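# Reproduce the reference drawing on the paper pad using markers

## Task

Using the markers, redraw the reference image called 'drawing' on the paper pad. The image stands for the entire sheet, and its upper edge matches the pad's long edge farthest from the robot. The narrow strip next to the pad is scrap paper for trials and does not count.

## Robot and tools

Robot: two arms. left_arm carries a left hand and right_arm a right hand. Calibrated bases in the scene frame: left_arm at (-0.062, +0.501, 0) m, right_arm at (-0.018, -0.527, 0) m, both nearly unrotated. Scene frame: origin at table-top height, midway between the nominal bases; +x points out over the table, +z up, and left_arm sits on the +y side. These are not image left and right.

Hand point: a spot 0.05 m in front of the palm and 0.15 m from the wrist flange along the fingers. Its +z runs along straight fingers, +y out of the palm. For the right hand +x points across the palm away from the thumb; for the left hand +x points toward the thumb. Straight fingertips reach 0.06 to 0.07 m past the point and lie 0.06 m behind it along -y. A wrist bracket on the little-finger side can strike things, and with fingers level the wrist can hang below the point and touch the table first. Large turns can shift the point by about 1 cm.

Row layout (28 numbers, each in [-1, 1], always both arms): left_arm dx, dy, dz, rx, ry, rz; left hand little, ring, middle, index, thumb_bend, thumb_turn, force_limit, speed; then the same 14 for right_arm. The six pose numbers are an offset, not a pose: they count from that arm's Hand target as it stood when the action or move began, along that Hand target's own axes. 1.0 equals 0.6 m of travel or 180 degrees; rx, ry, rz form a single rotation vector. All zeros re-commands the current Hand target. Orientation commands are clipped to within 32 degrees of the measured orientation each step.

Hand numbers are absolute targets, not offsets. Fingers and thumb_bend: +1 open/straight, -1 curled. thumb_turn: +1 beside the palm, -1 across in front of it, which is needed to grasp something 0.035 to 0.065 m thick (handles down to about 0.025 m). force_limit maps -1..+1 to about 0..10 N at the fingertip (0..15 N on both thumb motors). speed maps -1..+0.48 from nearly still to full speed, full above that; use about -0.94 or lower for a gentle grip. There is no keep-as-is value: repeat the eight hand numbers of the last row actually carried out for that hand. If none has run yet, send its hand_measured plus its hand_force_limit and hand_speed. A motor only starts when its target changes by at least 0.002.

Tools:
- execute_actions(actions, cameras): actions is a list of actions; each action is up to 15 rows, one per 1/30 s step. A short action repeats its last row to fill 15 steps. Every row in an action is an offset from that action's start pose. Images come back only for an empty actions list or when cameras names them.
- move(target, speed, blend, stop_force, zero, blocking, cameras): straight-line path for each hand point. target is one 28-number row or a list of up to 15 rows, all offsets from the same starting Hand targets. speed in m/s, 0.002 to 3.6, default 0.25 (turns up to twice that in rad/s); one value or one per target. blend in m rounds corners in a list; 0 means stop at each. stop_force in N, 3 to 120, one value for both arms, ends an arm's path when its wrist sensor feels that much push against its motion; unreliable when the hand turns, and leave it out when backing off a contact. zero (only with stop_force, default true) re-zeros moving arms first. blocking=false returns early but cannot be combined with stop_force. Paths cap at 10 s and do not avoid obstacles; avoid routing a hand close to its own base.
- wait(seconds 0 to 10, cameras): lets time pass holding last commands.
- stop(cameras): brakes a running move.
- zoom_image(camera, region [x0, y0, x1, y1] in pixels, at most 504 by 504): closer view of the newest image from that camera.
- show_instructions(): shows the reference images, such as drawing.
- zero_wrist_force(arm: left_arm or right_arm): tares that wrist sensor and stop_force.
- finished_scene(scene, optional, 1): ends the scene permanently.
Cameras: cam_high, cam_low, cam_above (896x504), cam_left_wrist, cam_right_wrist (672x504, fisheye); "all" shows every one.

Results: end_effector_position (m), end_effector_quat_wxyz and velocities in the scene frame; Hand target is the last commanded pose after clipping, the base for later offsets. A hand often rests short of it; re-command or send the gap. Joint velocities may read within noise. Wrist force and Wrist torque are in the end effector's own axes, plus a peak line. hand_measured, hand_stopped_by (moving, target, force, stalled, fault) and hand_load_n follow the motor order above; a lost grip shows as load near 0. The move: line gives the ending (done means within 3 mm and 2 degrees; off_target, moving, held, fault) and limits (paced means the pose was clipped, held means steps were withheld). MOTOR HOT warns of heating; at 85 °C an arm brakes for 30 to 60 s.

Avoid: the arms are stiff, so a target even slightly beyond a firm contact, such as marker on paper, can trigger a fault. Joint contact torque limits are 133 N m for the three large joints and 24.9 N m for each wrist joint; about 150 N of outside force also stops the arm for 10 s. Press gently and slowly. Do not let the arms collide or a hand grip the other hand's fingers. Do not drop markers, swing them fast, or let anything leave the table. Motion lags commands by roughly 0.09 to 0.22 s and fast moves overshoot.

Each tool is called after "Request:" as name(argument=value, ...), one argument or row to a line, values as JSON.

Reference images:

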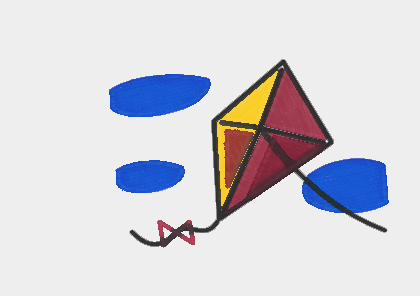

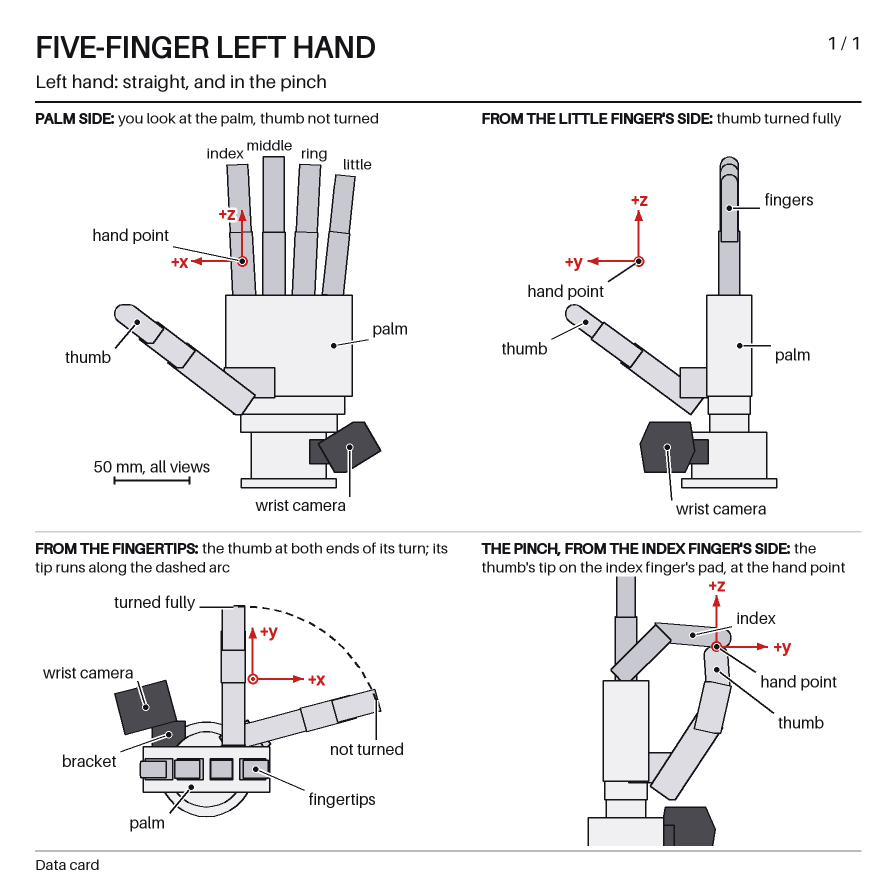

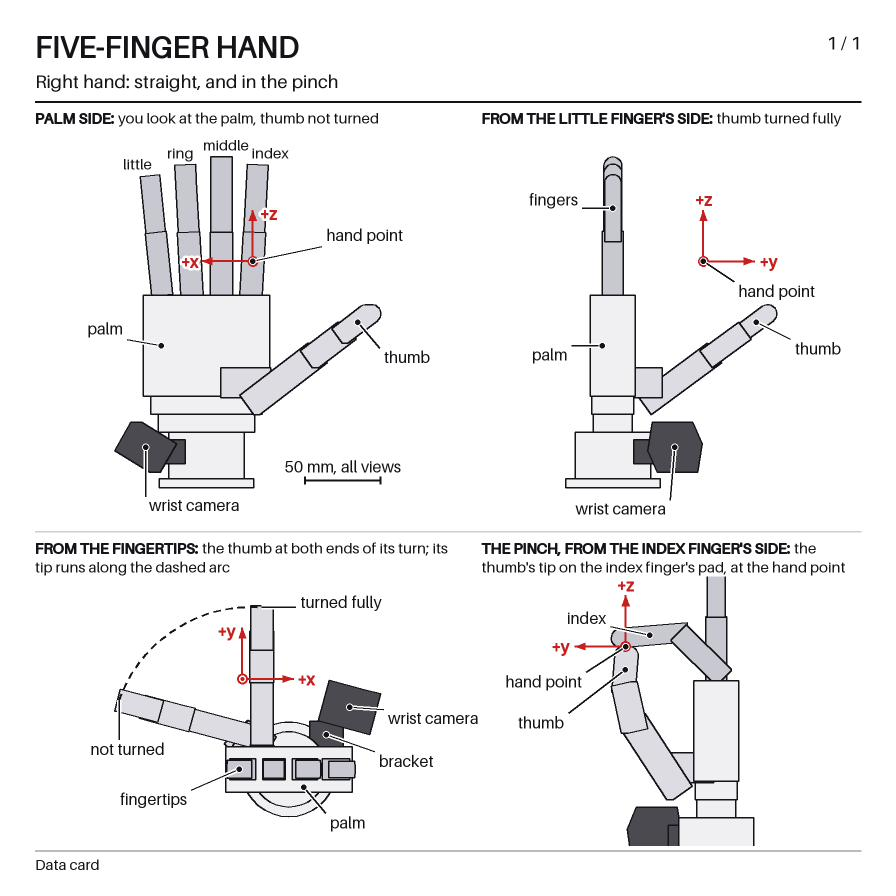

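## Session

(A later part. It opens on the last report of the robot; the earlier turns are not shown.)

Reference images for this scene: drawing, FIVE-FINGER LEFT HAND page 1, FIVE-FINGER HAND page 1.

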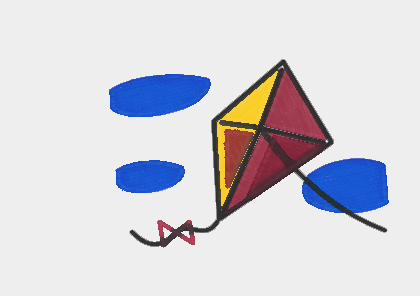

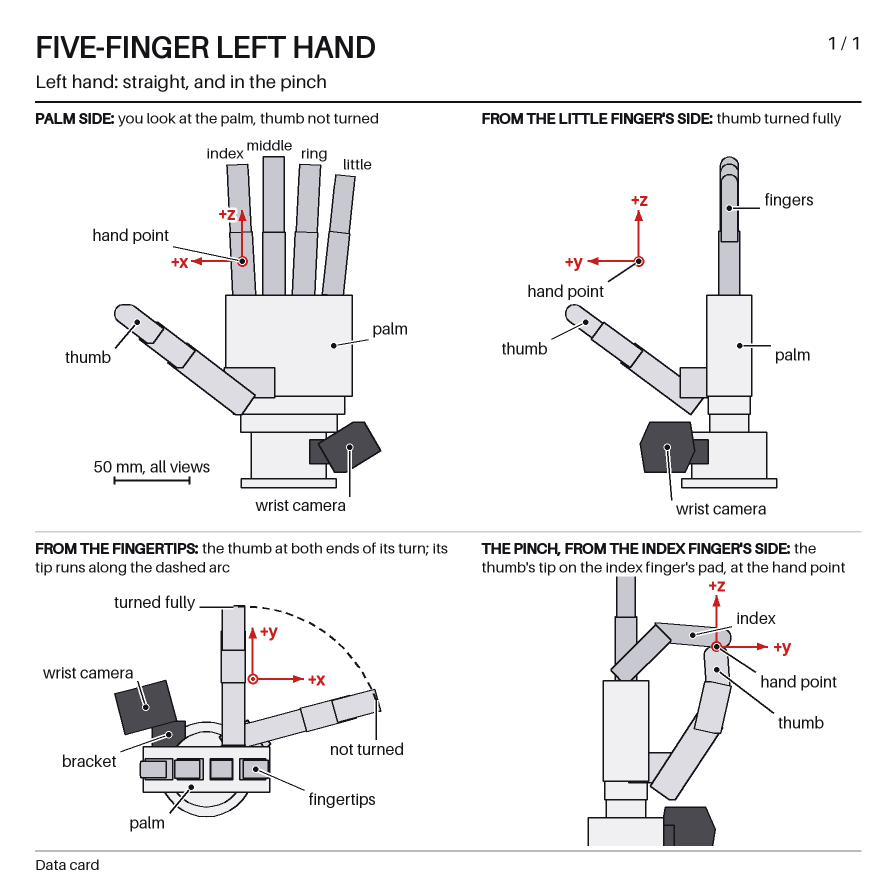

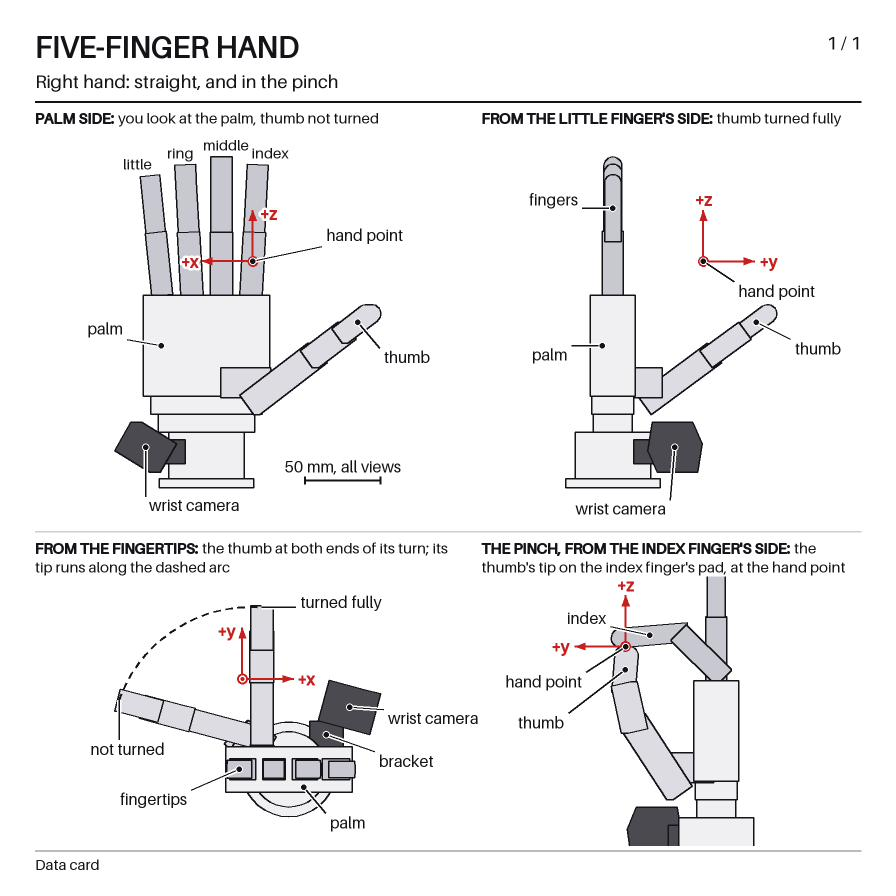

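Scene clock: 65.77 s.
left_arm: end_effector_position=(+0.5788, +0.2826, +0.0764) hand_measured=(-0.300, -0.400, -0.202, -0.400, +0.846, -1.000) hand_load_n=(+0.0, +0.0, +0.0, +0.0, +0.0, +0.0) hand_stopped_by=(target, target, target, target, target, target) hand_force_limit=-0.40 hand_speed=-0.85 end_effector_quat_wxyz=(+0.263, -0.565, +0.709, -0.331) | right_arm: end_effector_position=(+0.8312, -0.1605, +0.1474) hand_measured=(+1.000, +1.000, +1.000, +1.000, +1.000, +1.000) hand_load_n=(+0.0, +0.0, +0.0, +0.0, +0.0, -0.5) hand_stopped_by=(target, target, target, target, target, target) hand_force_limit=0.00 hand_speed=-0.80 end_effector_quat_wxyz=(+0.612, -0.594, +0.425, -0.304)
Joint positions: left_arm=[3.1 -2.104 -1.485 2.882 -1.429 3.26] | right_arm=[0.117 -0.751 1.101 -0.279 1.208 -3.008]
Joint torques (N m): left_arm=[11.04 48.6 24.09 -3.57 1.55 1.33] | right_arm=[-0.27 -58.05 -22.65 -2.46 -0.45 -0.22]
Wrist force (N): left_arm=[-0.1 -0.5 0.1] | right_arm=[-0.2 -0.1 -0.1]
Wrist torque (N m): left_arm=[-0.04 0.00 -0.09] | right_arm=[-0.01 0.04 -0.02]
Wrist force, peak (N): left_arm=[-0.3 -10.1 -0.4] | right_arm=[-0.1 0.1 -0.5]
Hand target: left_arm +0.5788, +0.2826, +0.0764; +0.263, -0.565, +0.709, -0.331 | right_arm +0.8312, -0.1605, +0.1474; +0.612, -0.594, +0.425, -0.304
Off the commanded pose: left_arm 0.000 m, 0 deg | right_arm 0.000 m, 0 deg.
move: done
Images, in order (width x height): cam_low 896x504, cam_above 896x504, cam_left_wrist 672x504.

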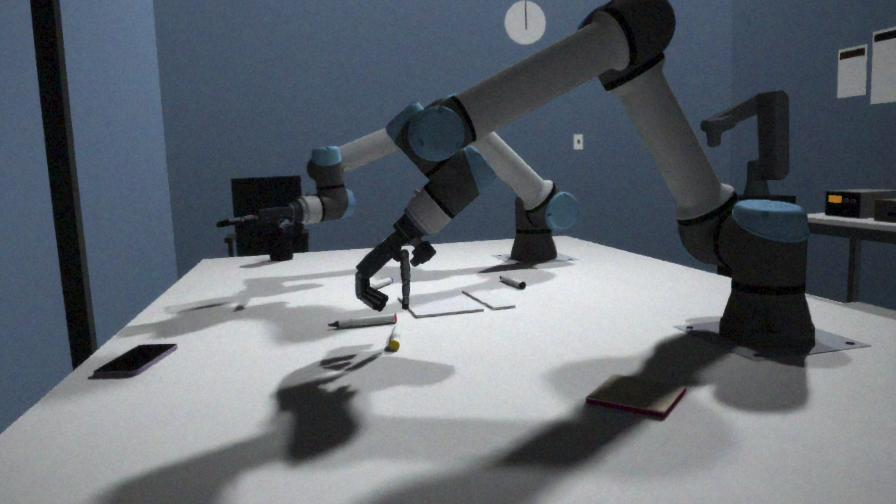

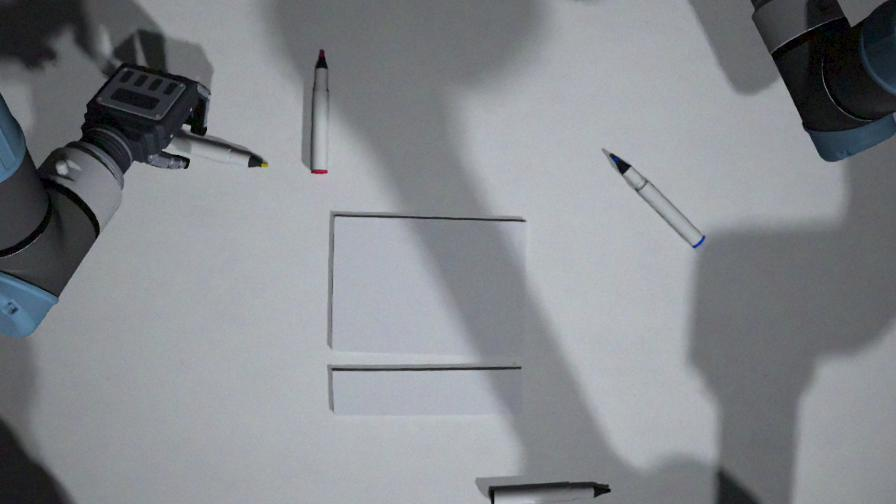

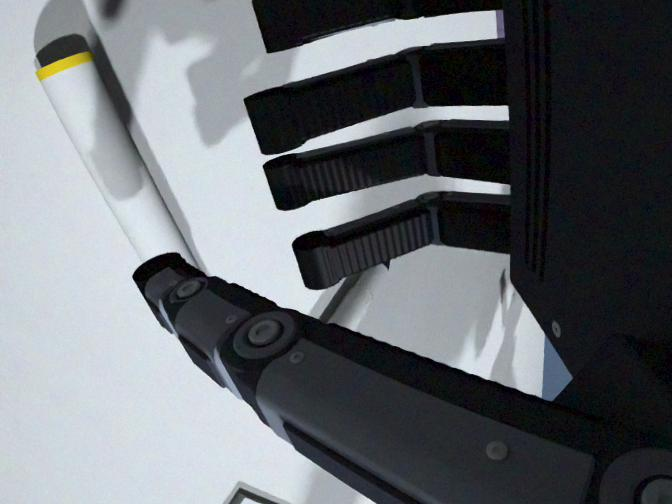

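Request:
move(
  target=[-0.0067,0.0193,-0.023,0.1,0,0,0.1,0.1,0.15,0.1,0.4,-1,-0.4,-0.6,0,0,0,0,0,0,1,1,1,1,1,1,0,-0.8],
  speed=0.15,
  cameras=["cam_low","cam_left_wrist","cam_above"],
)

Request:
zoom_image(
  camera="cam_low",
  region=[320, 240, 460, 370],
)

Request:
zoom_image(
  camera="cam_above",
  region=[130, 70, 300, 200],
)

Scene clock: 68.40 s.
left_arm: end_effector_position=(+0.5621, +0.2905, +0.0764) hand_measured=(+0.100, +0.100, +0.150, +0.100, +0.400, -1.000) hand_load_n=(+0.0, +0.0, +0.0, +0.0, +0.0, +0.0) hand_stopped_by=(target, target, target, target, target, target) hand_force_limit=-0.40 hand_speed=-0.60 end_effector_quat_wxyz=(+0.348, -0.517, +0.648, -0.437) | right_arm: end_effector_position=(+0.8312, -0.1605, +0.1474) hand_measured=(+1.000, +1.000, +1.000, +1.000, +1.000, +1.000) hand_load_n=(+0.0, +0.0, +0.0, +0.0, +0.0, -0.5) hand_stopped_by=(target, target, target, target, target, target) hand_force_limit=0.00 hand_speed=-0.80 end_effector_quat_wxyz=(+0.612, -0.594, +0.425, -0.304)
Joint positions: left_arm=[3.14 -1.945 -1.855 3.407 -1.362 3.227] | right_arm=[0.117 -0.751 1.101 -0.279 1.208 -3.008]
Joint torques (N m): left_arm=[10.85 40.99 7.37 3.36 2.4 -1.38] | right_arm=[0.32 -58.54 -22.94 -2.52 -0.44 -0.47]
Wrist force (N): left_arm=[-0.2 -0.8 0.6] | right_arm=[0.0 0.2 -0.2]
Wrist torque (N m): left_arm=[-0.11 -0.02 0.04] | right_arm=[0.04 0.00 0.01]
Wrist force, peak (N): left_arm=[-0.6 -1.2 0.6] | right_arm=[-0.1 0.1 -0.5]
Hand target: left_arm +0.5621, +0.2905, +0.0764; +0.348, -0.517, +0.648, -0.438 | right_arm +0.8312, -0.1605, +0.1474; +0.612, -0.594, +0.425, -0.304
Off the commanded pose: left_arm 0.000 m, 0 deg | right_arm 0.000 m, 0 deg.
move: done
Images, in order (width x height): cam_low 896x504, cam_above 896x504, cam_left_wrist 672x504.

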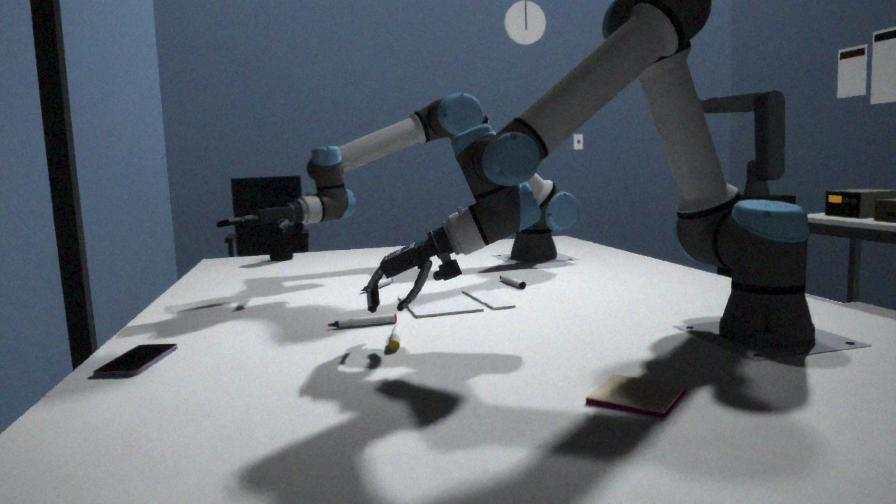

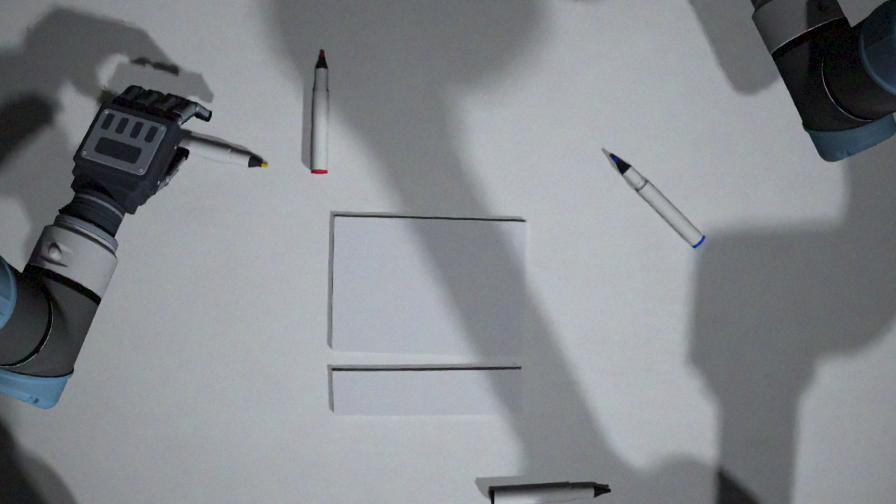

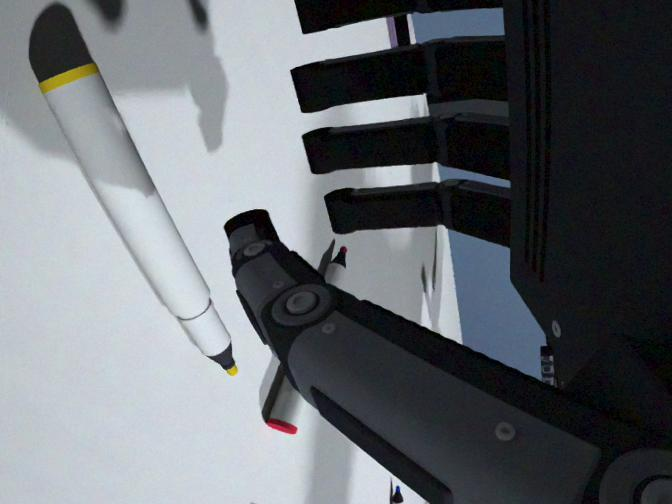

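Scaled by 3.600 from the camera's 896x504 image, which has a finer 1280x720 frame.

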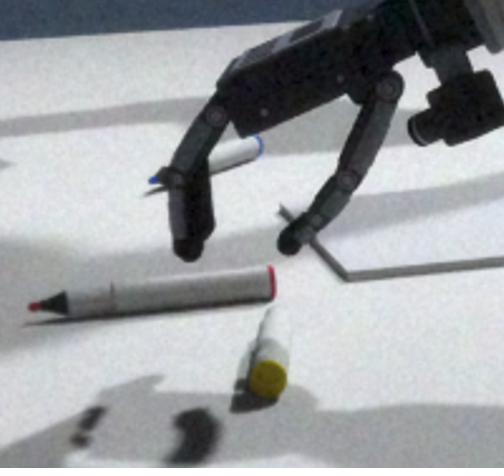

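Scaled by 2.965 from the camera's 896x504 image, which has a finer 1280x720 frame.

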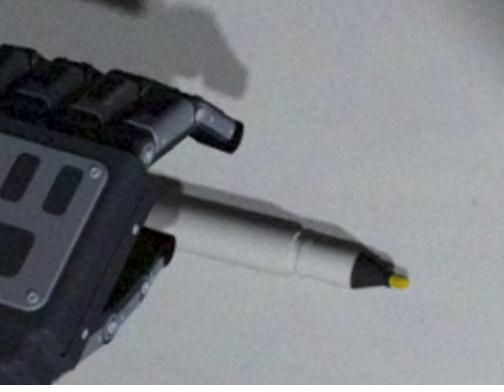

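Request:
move(
  target=[0,0.0717,0.029,0,0,0,0.1,0.1,0.15,0.1,0.4,-1,-0.4,-0.6,0,0,0,0,0,0,1,1,1,1,1,1,0,-0.8],
  speed=0.08,
  cameras=["cam_low","cam_left_wrist","cam_above"],
)

Request:
zoom_image(
  camera="cam_low",
  region=[350, 280, 450, 360],
)

Request:
zoom_image(
  camera="cam_above",
  region=[130, 70, 300, 200],
)

Scene clock: 70.87 s.
left_arm: end_effector_position=(+0.5622, +0.2905, +0.0302) hand_measured=(+0.100, +0.100, +0.150, +0.100, +0.398, -1.000) hand_load_n=(+0.0, +0.0, +0.0, +0.0, -12.0, -1.0) hand_stopped_by=(target, target, target, target, target, target) hand_force_limit=-0.40 hand_speed=-0.60 end_effector_quat_wxyz=(+0.348, -0.517, +0.648, -0.438) | right_arm: end_effector_position=(+0.8312, -0.1605, +0.1474) hand_measured=(+1.000, +1.000, +1.000, +1.000, +1.000, +1.000) hand_load_n=(+0.0, +0.0, +0.0, +0.0, +0.0, -0.5) hand_stopped_by=(target, target, target, target, target, target) hand_force_limit=0.00 hand_speed=-0.80 end_effector_quat_wxyz=(+0.612, -0.594, +0.425, -0.304)
Joint positions: left_arm=[3.141 -2.02 -1.894 3.521 -1.362 3.227] | right_arm=[0.117 -0.751 1.101 -0.279 1.208 -3.008]
Joint torques (N m): left_arm=[-5.9 11.55 3.09 2.57 -0.81 -1.24] | right_arm=[0.01 -59.26 -23.03 -2.58 -0.31 -0.31]
Wrist force (N): left_arm=[0.8 -16.6 -15.9] | right_arm=[-0.1 0.1 -0.1]
Wrist torque (N m): left_arm=[-0.55 -0.26 0.23] | right_arm=[0.02 0.02 -0.01]
Wrist force, peak (N): left_arm=[0.8 -16.6 -15.9] | right_arm=[-0.2 0.1 -0.4]
Hand target: left_arm +0.5621, +0.2905, +0.0300; +0.348, -0.517, +0.648, -0.438 | right_arm +0.8312, -0.1605, +0.1474; +0.612, -0.594, +0.425, -0.304
Off the commanded pose: left_arm 0.000 m, 0 deg | right_arm 0.000 m, 0 deg.
move: done
Images, in order (width x height): cam_low 896x504, cam_above 896x504, cam_left_wrist 672x504.

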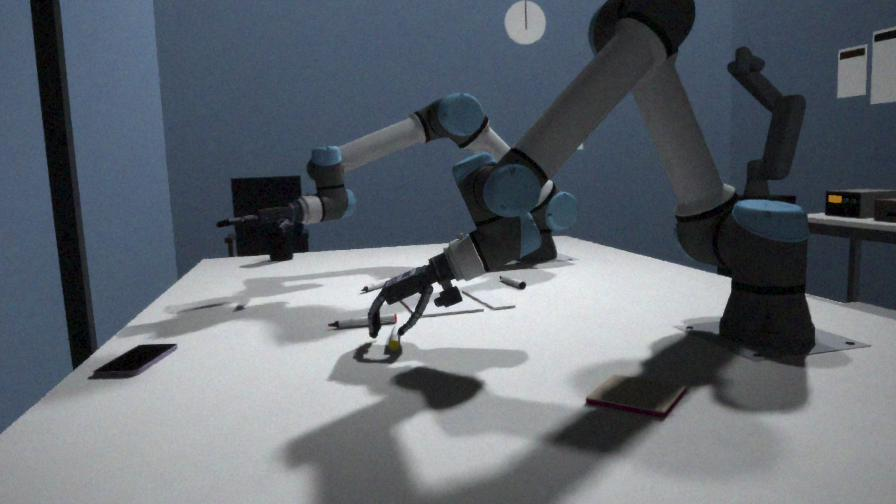

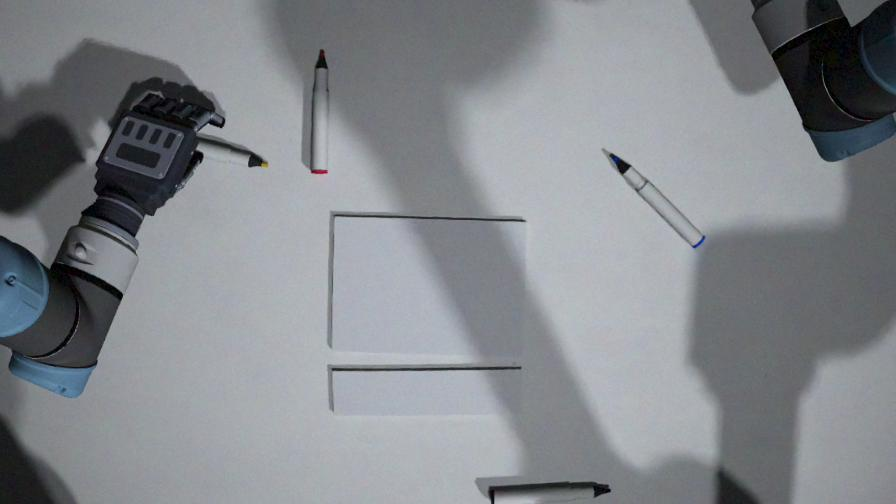

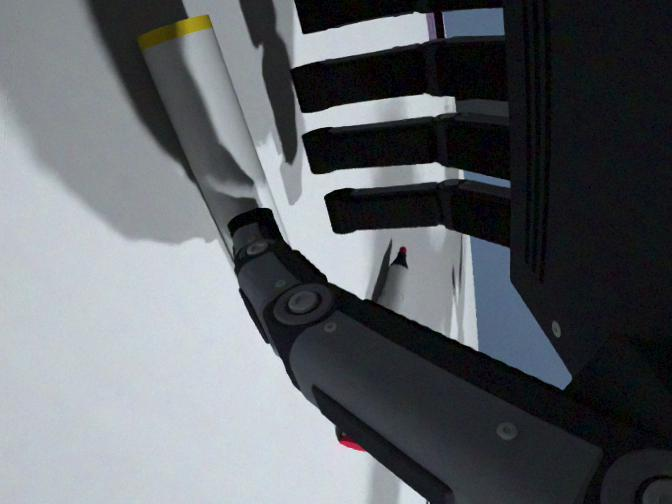

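Scaled by 5.040 from the camera's 896x504 image, which has a finer 1280x720 frame.

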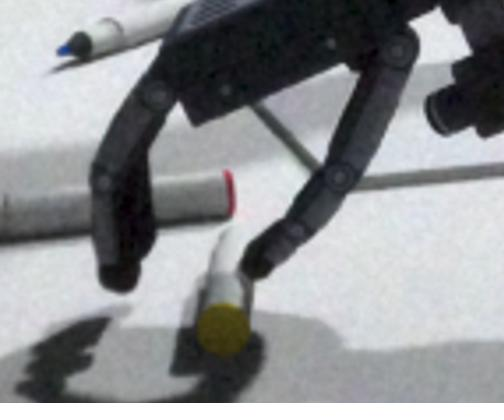

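Scaled by 2.965 from the camera's 896x504 image, which has a finer 1280x720 frame.

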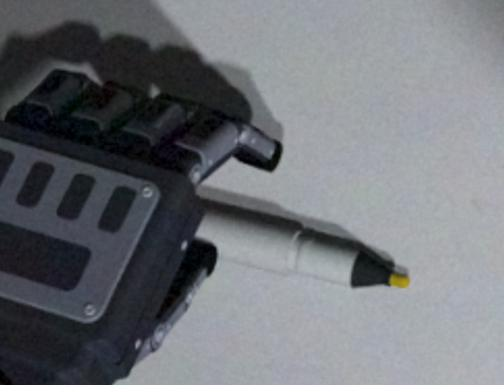

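Request:
move(
  target=[0,-0.0232,-0.0094,0,0,0,0.1,0.1,0.15,0.1,0.4,-1,-0.4,-0.6,0,0,0,0,0,0,1,1,1,1,1,1,0,-0.8],
  speed=0.08,
  cameras=["cam_low","cam_left_wrist","cam_above"],
)

Request:
zoom_image(
  camera="cam_low",
  region=[350, 280, 450, 360],
)

Request:
zoom_image(
  camera="cam_above",
  region=[130, 70, 300, 200],
)

Scene clock: 72.17 s.
left_arm: end_effector_position=(+0.5621, +0.2905, +0.0450) hand_measured=(+0.100, +0.100, +0.150, +0.100, +0.400, -1.000) hand_load_n=(+0.0, -0.5, +0.0, +0.0, +0.0, +0.0) hand_stopped_by=(target, target, target, target, target, target) hand_force_limit=-0.40 hand_speed=-0.60 end_effector_quat_wxyz=(+0.348, -0.517, +0.648, -0.438) | right_arm: end_effector_position=(+0.8312, -0.1605, +0.1474) hand_measured=(+1.000, +1.000, +1.000, +1.000, +1.000, +1.000) hand_load_n=(+0.0, +0.0, +0.0, +0.0, +0.0, +0.0) hand_stopped_by=(target, target, target, target, target, target) hand_force_limit=0.00 hand_speed=-0.80 end_effector_quat_wxyz=(+0.612, -0.594, +0.425, -0.304)
Joint positions: left_arm=[3.14 -1.995 -1.883 3.484 -1.362 3.227] | right_arm=[0.117 -0.751 1.101 -0.279 1.208 -3.008]
Joint torques (N m): left_arm=[-6.07 41.38 20.88 -2.5 -0.97 -0.27] | right_arm=[0.11 -58.67 -22.67 -2.38 -0.45 -0.24]
Wrist force (N): left_arm=[-0.5 -0.9 0.5] | right_arm=[-0.2 0.2 -0.2]
Wrist torque (N m): left_arm=[-0.12 0.02 0.01] | right_arm=[0.05 0.04 0.00]
Wrist force, peak (N): left_arm=[0.5 -18.4 -17.7] | right_arm=[0.1 0.0 -0.5]
Hand target: left_arm +0.5621, +0.2905, +0.0450; +0.348, -0.517, +0.648, -0.438 | right_arm +0.8312, -0.1605, +0.1474; +0.612, -0.594, +0.425, -0.304
Off the commanded pose: left_arm 0.000 m, 0 deg | right_arm 0.000 m, 0 deg.
move: done
Images, in order (width x height): cam_low 896x504, cam_above 896x504, cam_left_wrist 672x504.

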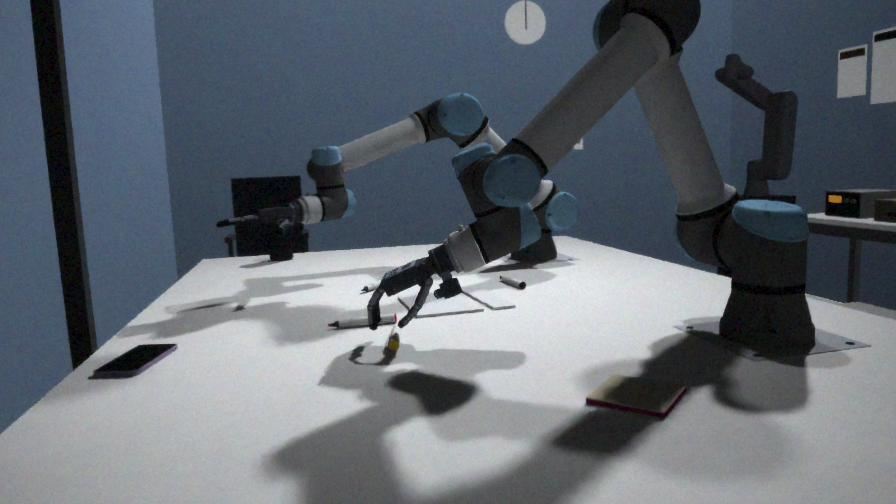

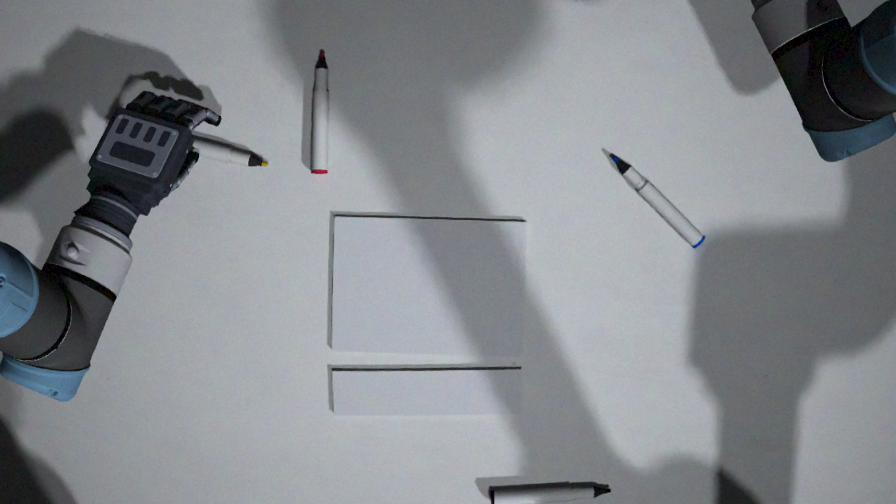

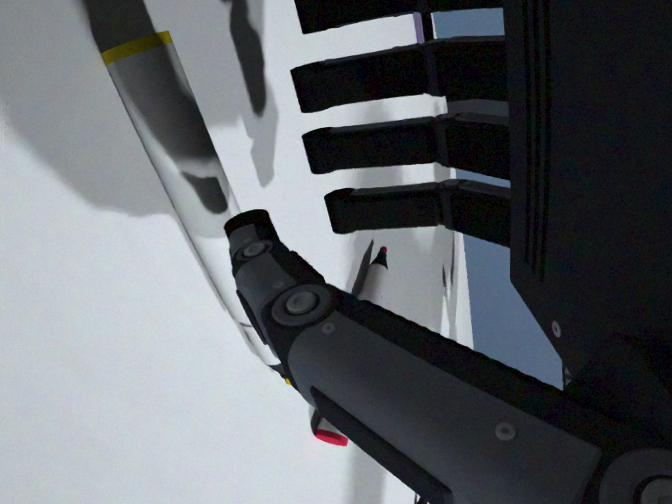

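Scaled by 5.040 from the camera's 896x504 image, which has a finer 1280x720 frame.

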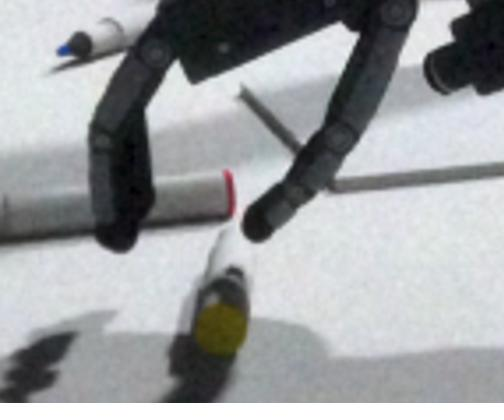

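Scaled by 2.965 from the camera's 896x504 image, which has a finer 1280x720 frame.

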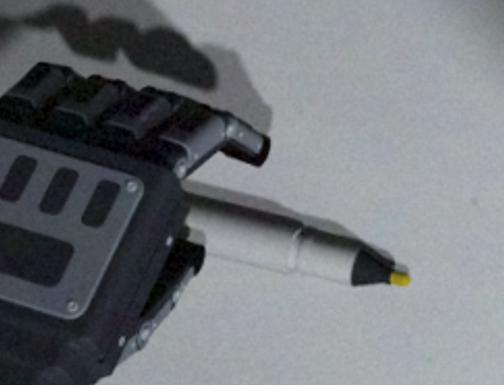

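Request:
move(
  target=[0,0.0043,-0.0108,0,0,0,0.1,0.1,0.15,0.1,0.45,-1,-0.4,-0.6,0,0,0,0,0,0,1,1,1,1,1,1,0,-0.8],
  speed=0.05,
)

Request:
move(
  target=[0,0.0425,0.0172,0,0,0,0.1,0.1,0.15,0.1,0.45,-1,-0.4,-0.6,0,0,0,0,0,0,1,1,1,1,1,1,0,-0.8],
  speed=0.015,
  stop_force=3,
  cameras=["cam_low","cam_left_wrist","cam_above"],
)

Request:
zoom_image(
  camera="cam_low",
  region=[350, 280, 450, 360],
)

Request:
zoom_image(
  camera="cam_above",
  region=[130, 70, 300, 200],
)

Scene clock: 74.80 s.
left_arm: end_effector_position=(+0.5554, +0.2920, +0.0451) hand_measured=(+0.100, +0.100, +0.150, +0.100, +0.450, -1.000) hand_load_n=(+0.0, +0.0, +0.0, +0.0, +0.0, +0.0) hand_stopped_by=(target, target, target, target, target, target) hand_force_limit=-0.40 hand_speed=-0.60 end_effector_quat_wxyz=(+0.348, -0.517, +0.648, -0.438) | right_arm: end_effector_position=(+0.8312, -0.1605, +0.1474) hand_measured=(+1.000, +1.000, +1.000, +1.000, +1.000, +1.000) hand_load_n=(+0.0, +0.0, +0.0, +0.0, +0.0, -0.5) hand_stopped_by=(target, target, target, target, target, target) hand_force_limit=0.00 hand_speed=-0.80 end_effector_quat_wxyz=(+0.612, -0.594, +0.425, -0.304)
Joint positions: left_arm=[3.144 -1.981 -1.904 3.492 -1.358 3.228] | right_arm=[0.117 -0.751 1.101 -0.279 1.208 -3.008]
Joint torques (N m): left_arm=[11.25 40.68 6.73 3.36 2.39 1.38] | right_arm=[-0.03 -59.29 -22.73 -2.6 -0.37 -0.33]
Wrist force (N): left_arm=[-0.2 -1.1 0.4] | right_arm=[0.0 0.2 -0.1]
Wrist torque (N m): left_arm=[-0.15 -0.04 -0.07] | right_arm=[0.03 0.00 0.00]
Wrist force, peak (N): left_arm=[-0.6 -1.2 0.9] | right_arm=[0.0 0.4 -0.6]
Hand target: left_arm +0.5553, +0.2920, +0.0451; +0.348, -0.517, +0.648, -0.438 | right_arm +0.8312, -0.1605, +0.1474; +0.612, -0.594, +0.425, -0.304
Off the commanded pose: left_arm 0.000 m, 0 deg | right_arm 0.000 m, 0 deg.
move: done

Scene clock: 77.63 s.
left_arm: end_effector_position=(+0.5553, +0.2920, +0.0199) hand_measured=(+0.100, +0.100, +0.150, +0.100, +0.450, -1.000) hand_load_n=(+0.0, +0.0, +0.0, +0.0, -1.0, -0.5) hand_stopped_by=(target, target, target, target, target, target) hand_force_limit=-0.40 hand_speed=-0.60 end_effector_quat_wxyz=(+0.348, -0.517, +0.648, -0.438) | right_arm: end_effector_position=(+0.8312, -0.1605, +0.1474) hand_measured=(+1.000, +1.000, +1.000, +1.000, +1.000, +1.000) hand_load_n=(+0.0, +0.0, +0.0, +0.0, +0.0, +0.0) hand_stopped_by=(target, target, target, target, target, target) hand_force_limit=0.00 hand_speed=-0.80 end_effector_quat_wxyz=(+0.612, -0.594, +0.425, -0.304)
Joint positions: left_arm=[3.144 -2.025 -1.922 3.554 -1.358 3.228] | right_arm=[0.117 -0.751 1.101 -0.279 1.208 -3.008]
Joint torques (N m): left_arm=[-1.58 39.62 20.33 -2.57 -0.76 0.15] | right_arm=[0.69 -59 -23.58 -2.54 -0.34 -0.25]
Wrist force (N): left_arm=[-0.2 -4.6 -3.6] | right_arm=[-0.1 -0.1 -0.1]
Wrist torque (N m): left_arm=[-0.30 -0.06 -0.01] | right_arm=[-0.01 0.02 -0.01]
Wrist force, peak (N): left_arm=[0.7 -13.6 -14.5] | right_arm=[0.3 0.1 -0.5]
Hand target: left_arm +0.5553, +0.2920, +0.0199; +0.348, -0.517, +0.648, -0.438 (not the last commanded pose) | right_arm +0.8312, -0.1605, +0.1474; +0.612, -0.594, +0.425, -0.304
Off the commanded pose: left_arm 0.002 m, 0 deg | right_arm 0.000 m, 0 deg.
move: contact (left_arm)
Images, in order (width x height): cam_low 896x504, cam_above 896x504, cam_left_wrist 672x504.

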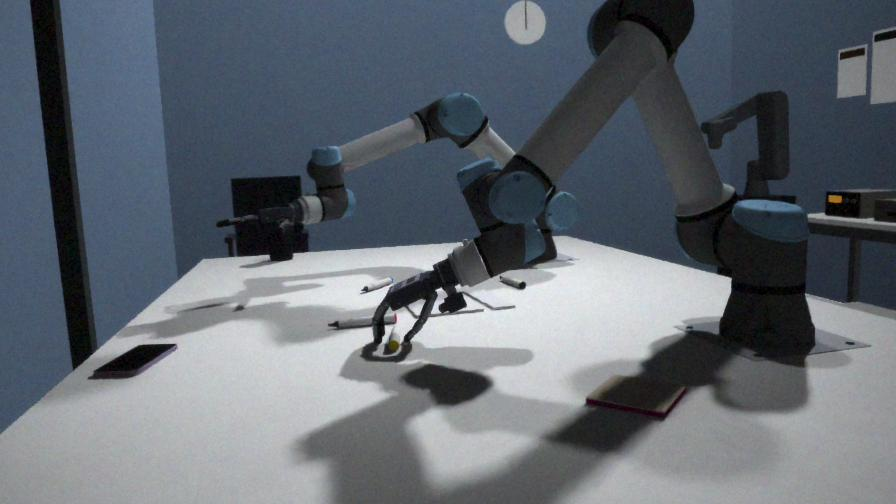

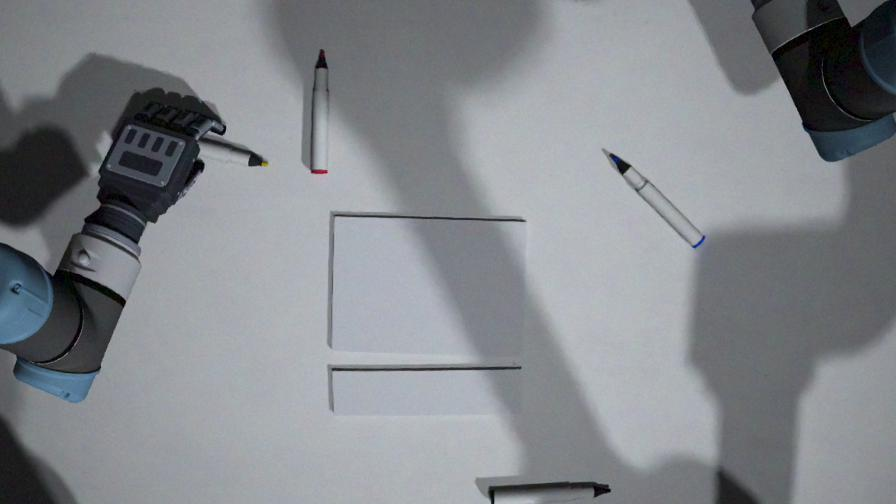

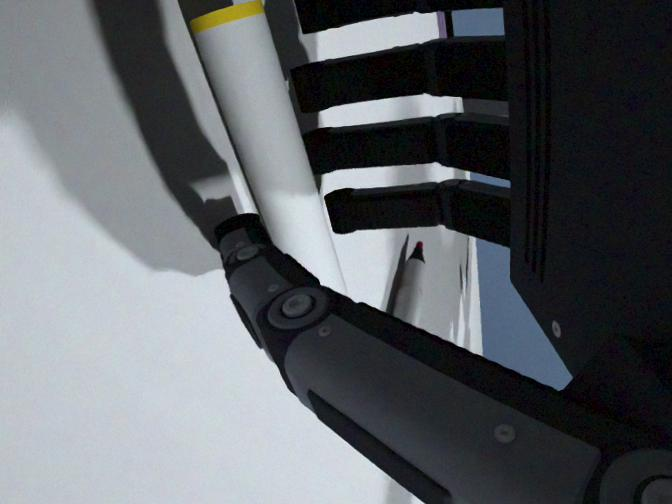

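Scaled by 5.040 from the camera's 896x504 image, which has a finer 1280x720 frame.

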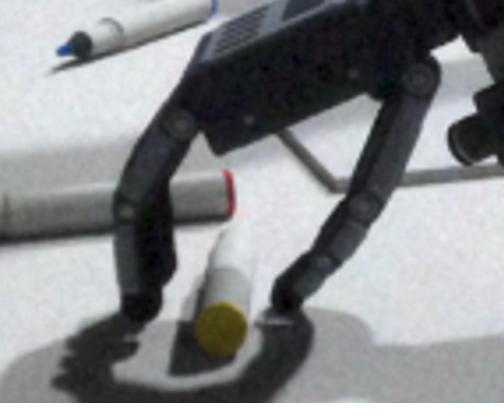

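Scaled by 2.965 from the camera's 896x504 image, which has a finer 1280x720 frame.

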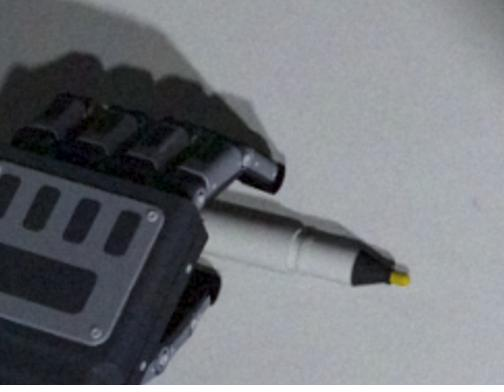

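Request:
move(
  target=[0,-0.0015,-0.0006,0,0,0,0.1,0.1,0.15,0.1,0.35,-1,-0.4,-0.8,0,0,0,0,0,0,1,1,1,1,1,1,0,-0.8],
  speed=0.02,
)

Request:
move(
  target=[0,0.0062,0.0025,0,0,0,0.1,0.1,0.15,0.1,0.35,-1,-0.4,-0.8,0,0,0,0,0,0,1,1,1,1,1,1,0,-0.8],
  speed=0.006,
  stop_force=3,
  cameras=["cam_low","cam_left_wrist","cam_above"],
)

Request:
zoom_image(
  camera="cam_low",
  region=[350, 280, 450, 360],
)

Scene clock: 79.23 s.
left_arm: end_effector_position=(+0.5553, +0.2920, +0.0209) hand_measured=(+0.100, +0.100, +0.150, +0.100, +0.350, -1.000) hand_load_n=(+0.0, +0.0, +0.0, +0.0, +0.0, +0.0) hand_stopped_by=(target, target, target, target, target, target) hand_force_limit=-0.40 hand_speed=-0.80 end_effector_quat_wxyz=(+0.348, -0.517, +0.648, -0.438) | right_arm: end_effector_position=(+0.8312, -0.1605, +0.1474) hand_measured=(+1.000, +1.000, +1.000, +1.000, +1.000, +1.000) hand_load_n=(+0.0, +0.0, +0.0, +0.0, +0.0, -0.5) hand_stopped_by=(target, target, target, target, target, target) hand_force_limit=0.00 hand_speed=-0.80 end_effector_quat_wxyz=(+0.612, -0.594, +0.425, -0.304)
Joint positions: left_arm=[3.144 -2.023 -1.921 3.551 -1.358 3.228] | right_arm=[0.117 -0.751 1.101 -0.279 1.208 -3.008]
Joint torques (N m): left_arm=[-1.2 42.58 20.84 -2.45 -0.79 0.13] | right_arm=[0.77 -58.33 -22.79 -2.62 -0.41 -0.26]
Wrist force (N): left_arm=[-0.1 -0.9 0.8] | right_arm=[0.0 0.2 0.1]
Wrist torque (N m): left_arm=[-0.14 -0.03 -0.05] | right_arm=[0.02 0.00 0.01]
Wrist force, peak (N): left_arm=[-0.2 -4.7 -3.5] | right_arm=[0.1 -0.1 -0.4]
Hand target: left_arm +0.5553, +0.2920, +0.0209; +0.348, -0.517, +0.648, -0.438 | right_arm +0.8312, -0.1605, +0.1474; +0.612, -0.594, +0.425, -0.304
Off the commanded pose: left_arm 0.000 m, 0 deg | right_arm 0.000 m, 0 deg.
move: done

Scene clock: 80.57 s.
left_arm: end_effector_position=(+0.5553, +0.2920, +0.0171) hand_measured=(+0.100, +0.100, +0.150, +0.100, +0.350, -1.000) hand_load_n=(+0.0, +0.0, -0.5, +0.0, +0.0, +0.0) hand_stopped_by=(target, target, target, target, target, target) hand_force_limit=-0.40 hand_speed=-0.80 end_effector_quat_wxyz=(+0.348, -0.517, +0.648, -0.438) | right_arm: end_effector_position=(+0.8312, -0.1605, +0.1474) hand_measured=(+1.000, +1.000, +1.000, +1.000, +1.000, +1.000) hand_load_n=(+0.0, +0.0, +0.0, +0.0, +0.0, -0.5) hand_stopped_by=(target, target, target, target, target, target) hand_force_limit=0.00 hand_speed=-0.80 end_effector_quat_wxyz=(+0.612, -0.594, +0.425, -0.304)
Joint positions: left_arm=[3.144 -2.03 -1.924 3.561 -1.358 3.228] | right_arm=[0.117 -0.751 1.101 -0.279 1.208 -3.008]
Joint torques (N m): left_arm=[-2.38 37.35 9.46 -2.89 -1.04 0.3] | right_arm=[-0.26 -59.15 -23.07 -2.67 -0.34 -0.39]
Wrist force (N): left_arm=[0.2 -5.2 -2.7] | right_arm=[0.1 0.0 -0.2]
Wrist torque (N m): left_arm=[-0.01 -0.10 0.04] | right_arm=[0.01 0.00 0.00]
Wrist force, peak (N): left_arm=[-0.1 -5.6 -2.6] | right_arm=[-0.2 0.1 -0.5]
Hand target: left_arm +0.5554, +0.2920, +0.0171; +0.348, -0.517, +0.648, -0.438 | right_arm +0.8312, -0.1605, +0.1474; +0.612, -0.594, +0.425, -0.304
Off the commanded pose: left_arm 0.000 m, 0 deg | right_arm 0.000 m, 0 deg.
move: contact (left_arm)
Images, in order (width x height): cam_low 896x504, cam_above 896x504, cam_left_wrist 672x504.

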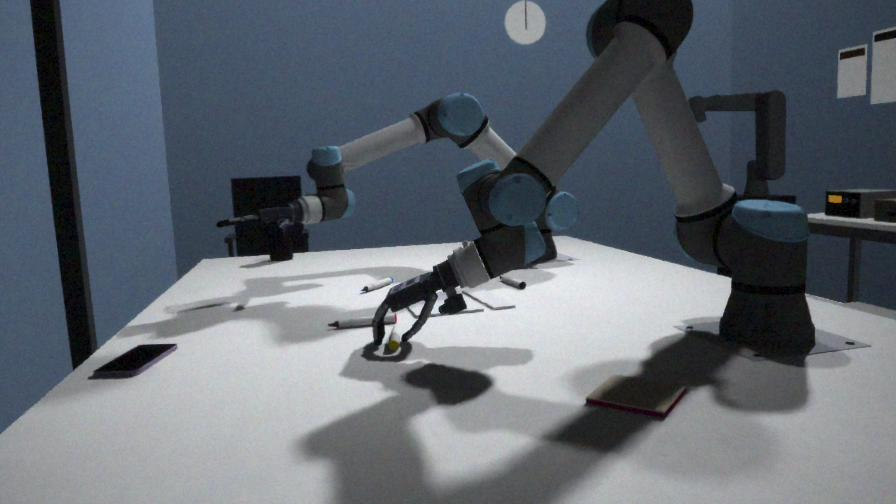

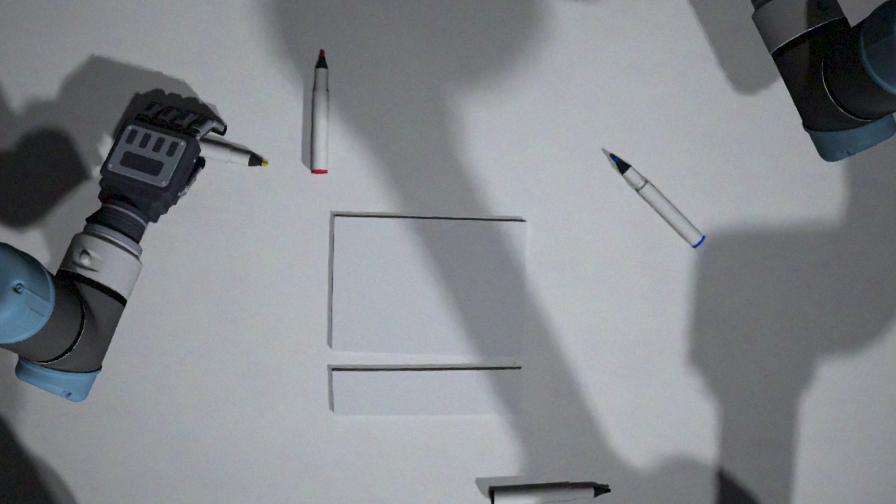

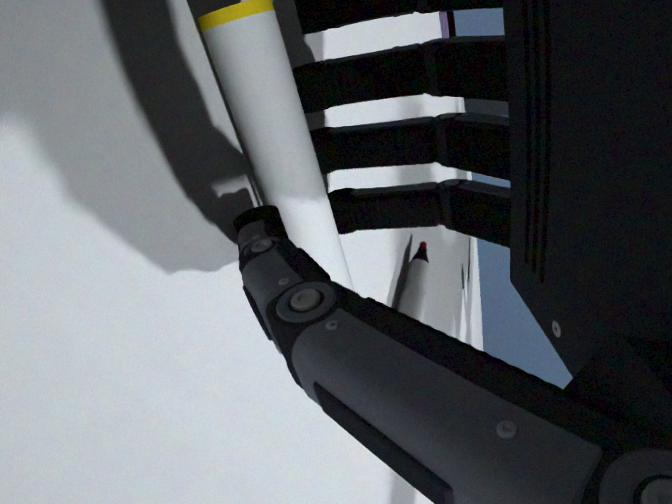

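Scaled by 5.040 from the camera's 896x504 image, which has a finer 1280x720 frame.

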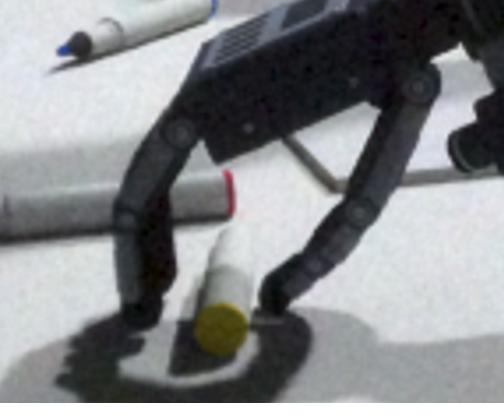

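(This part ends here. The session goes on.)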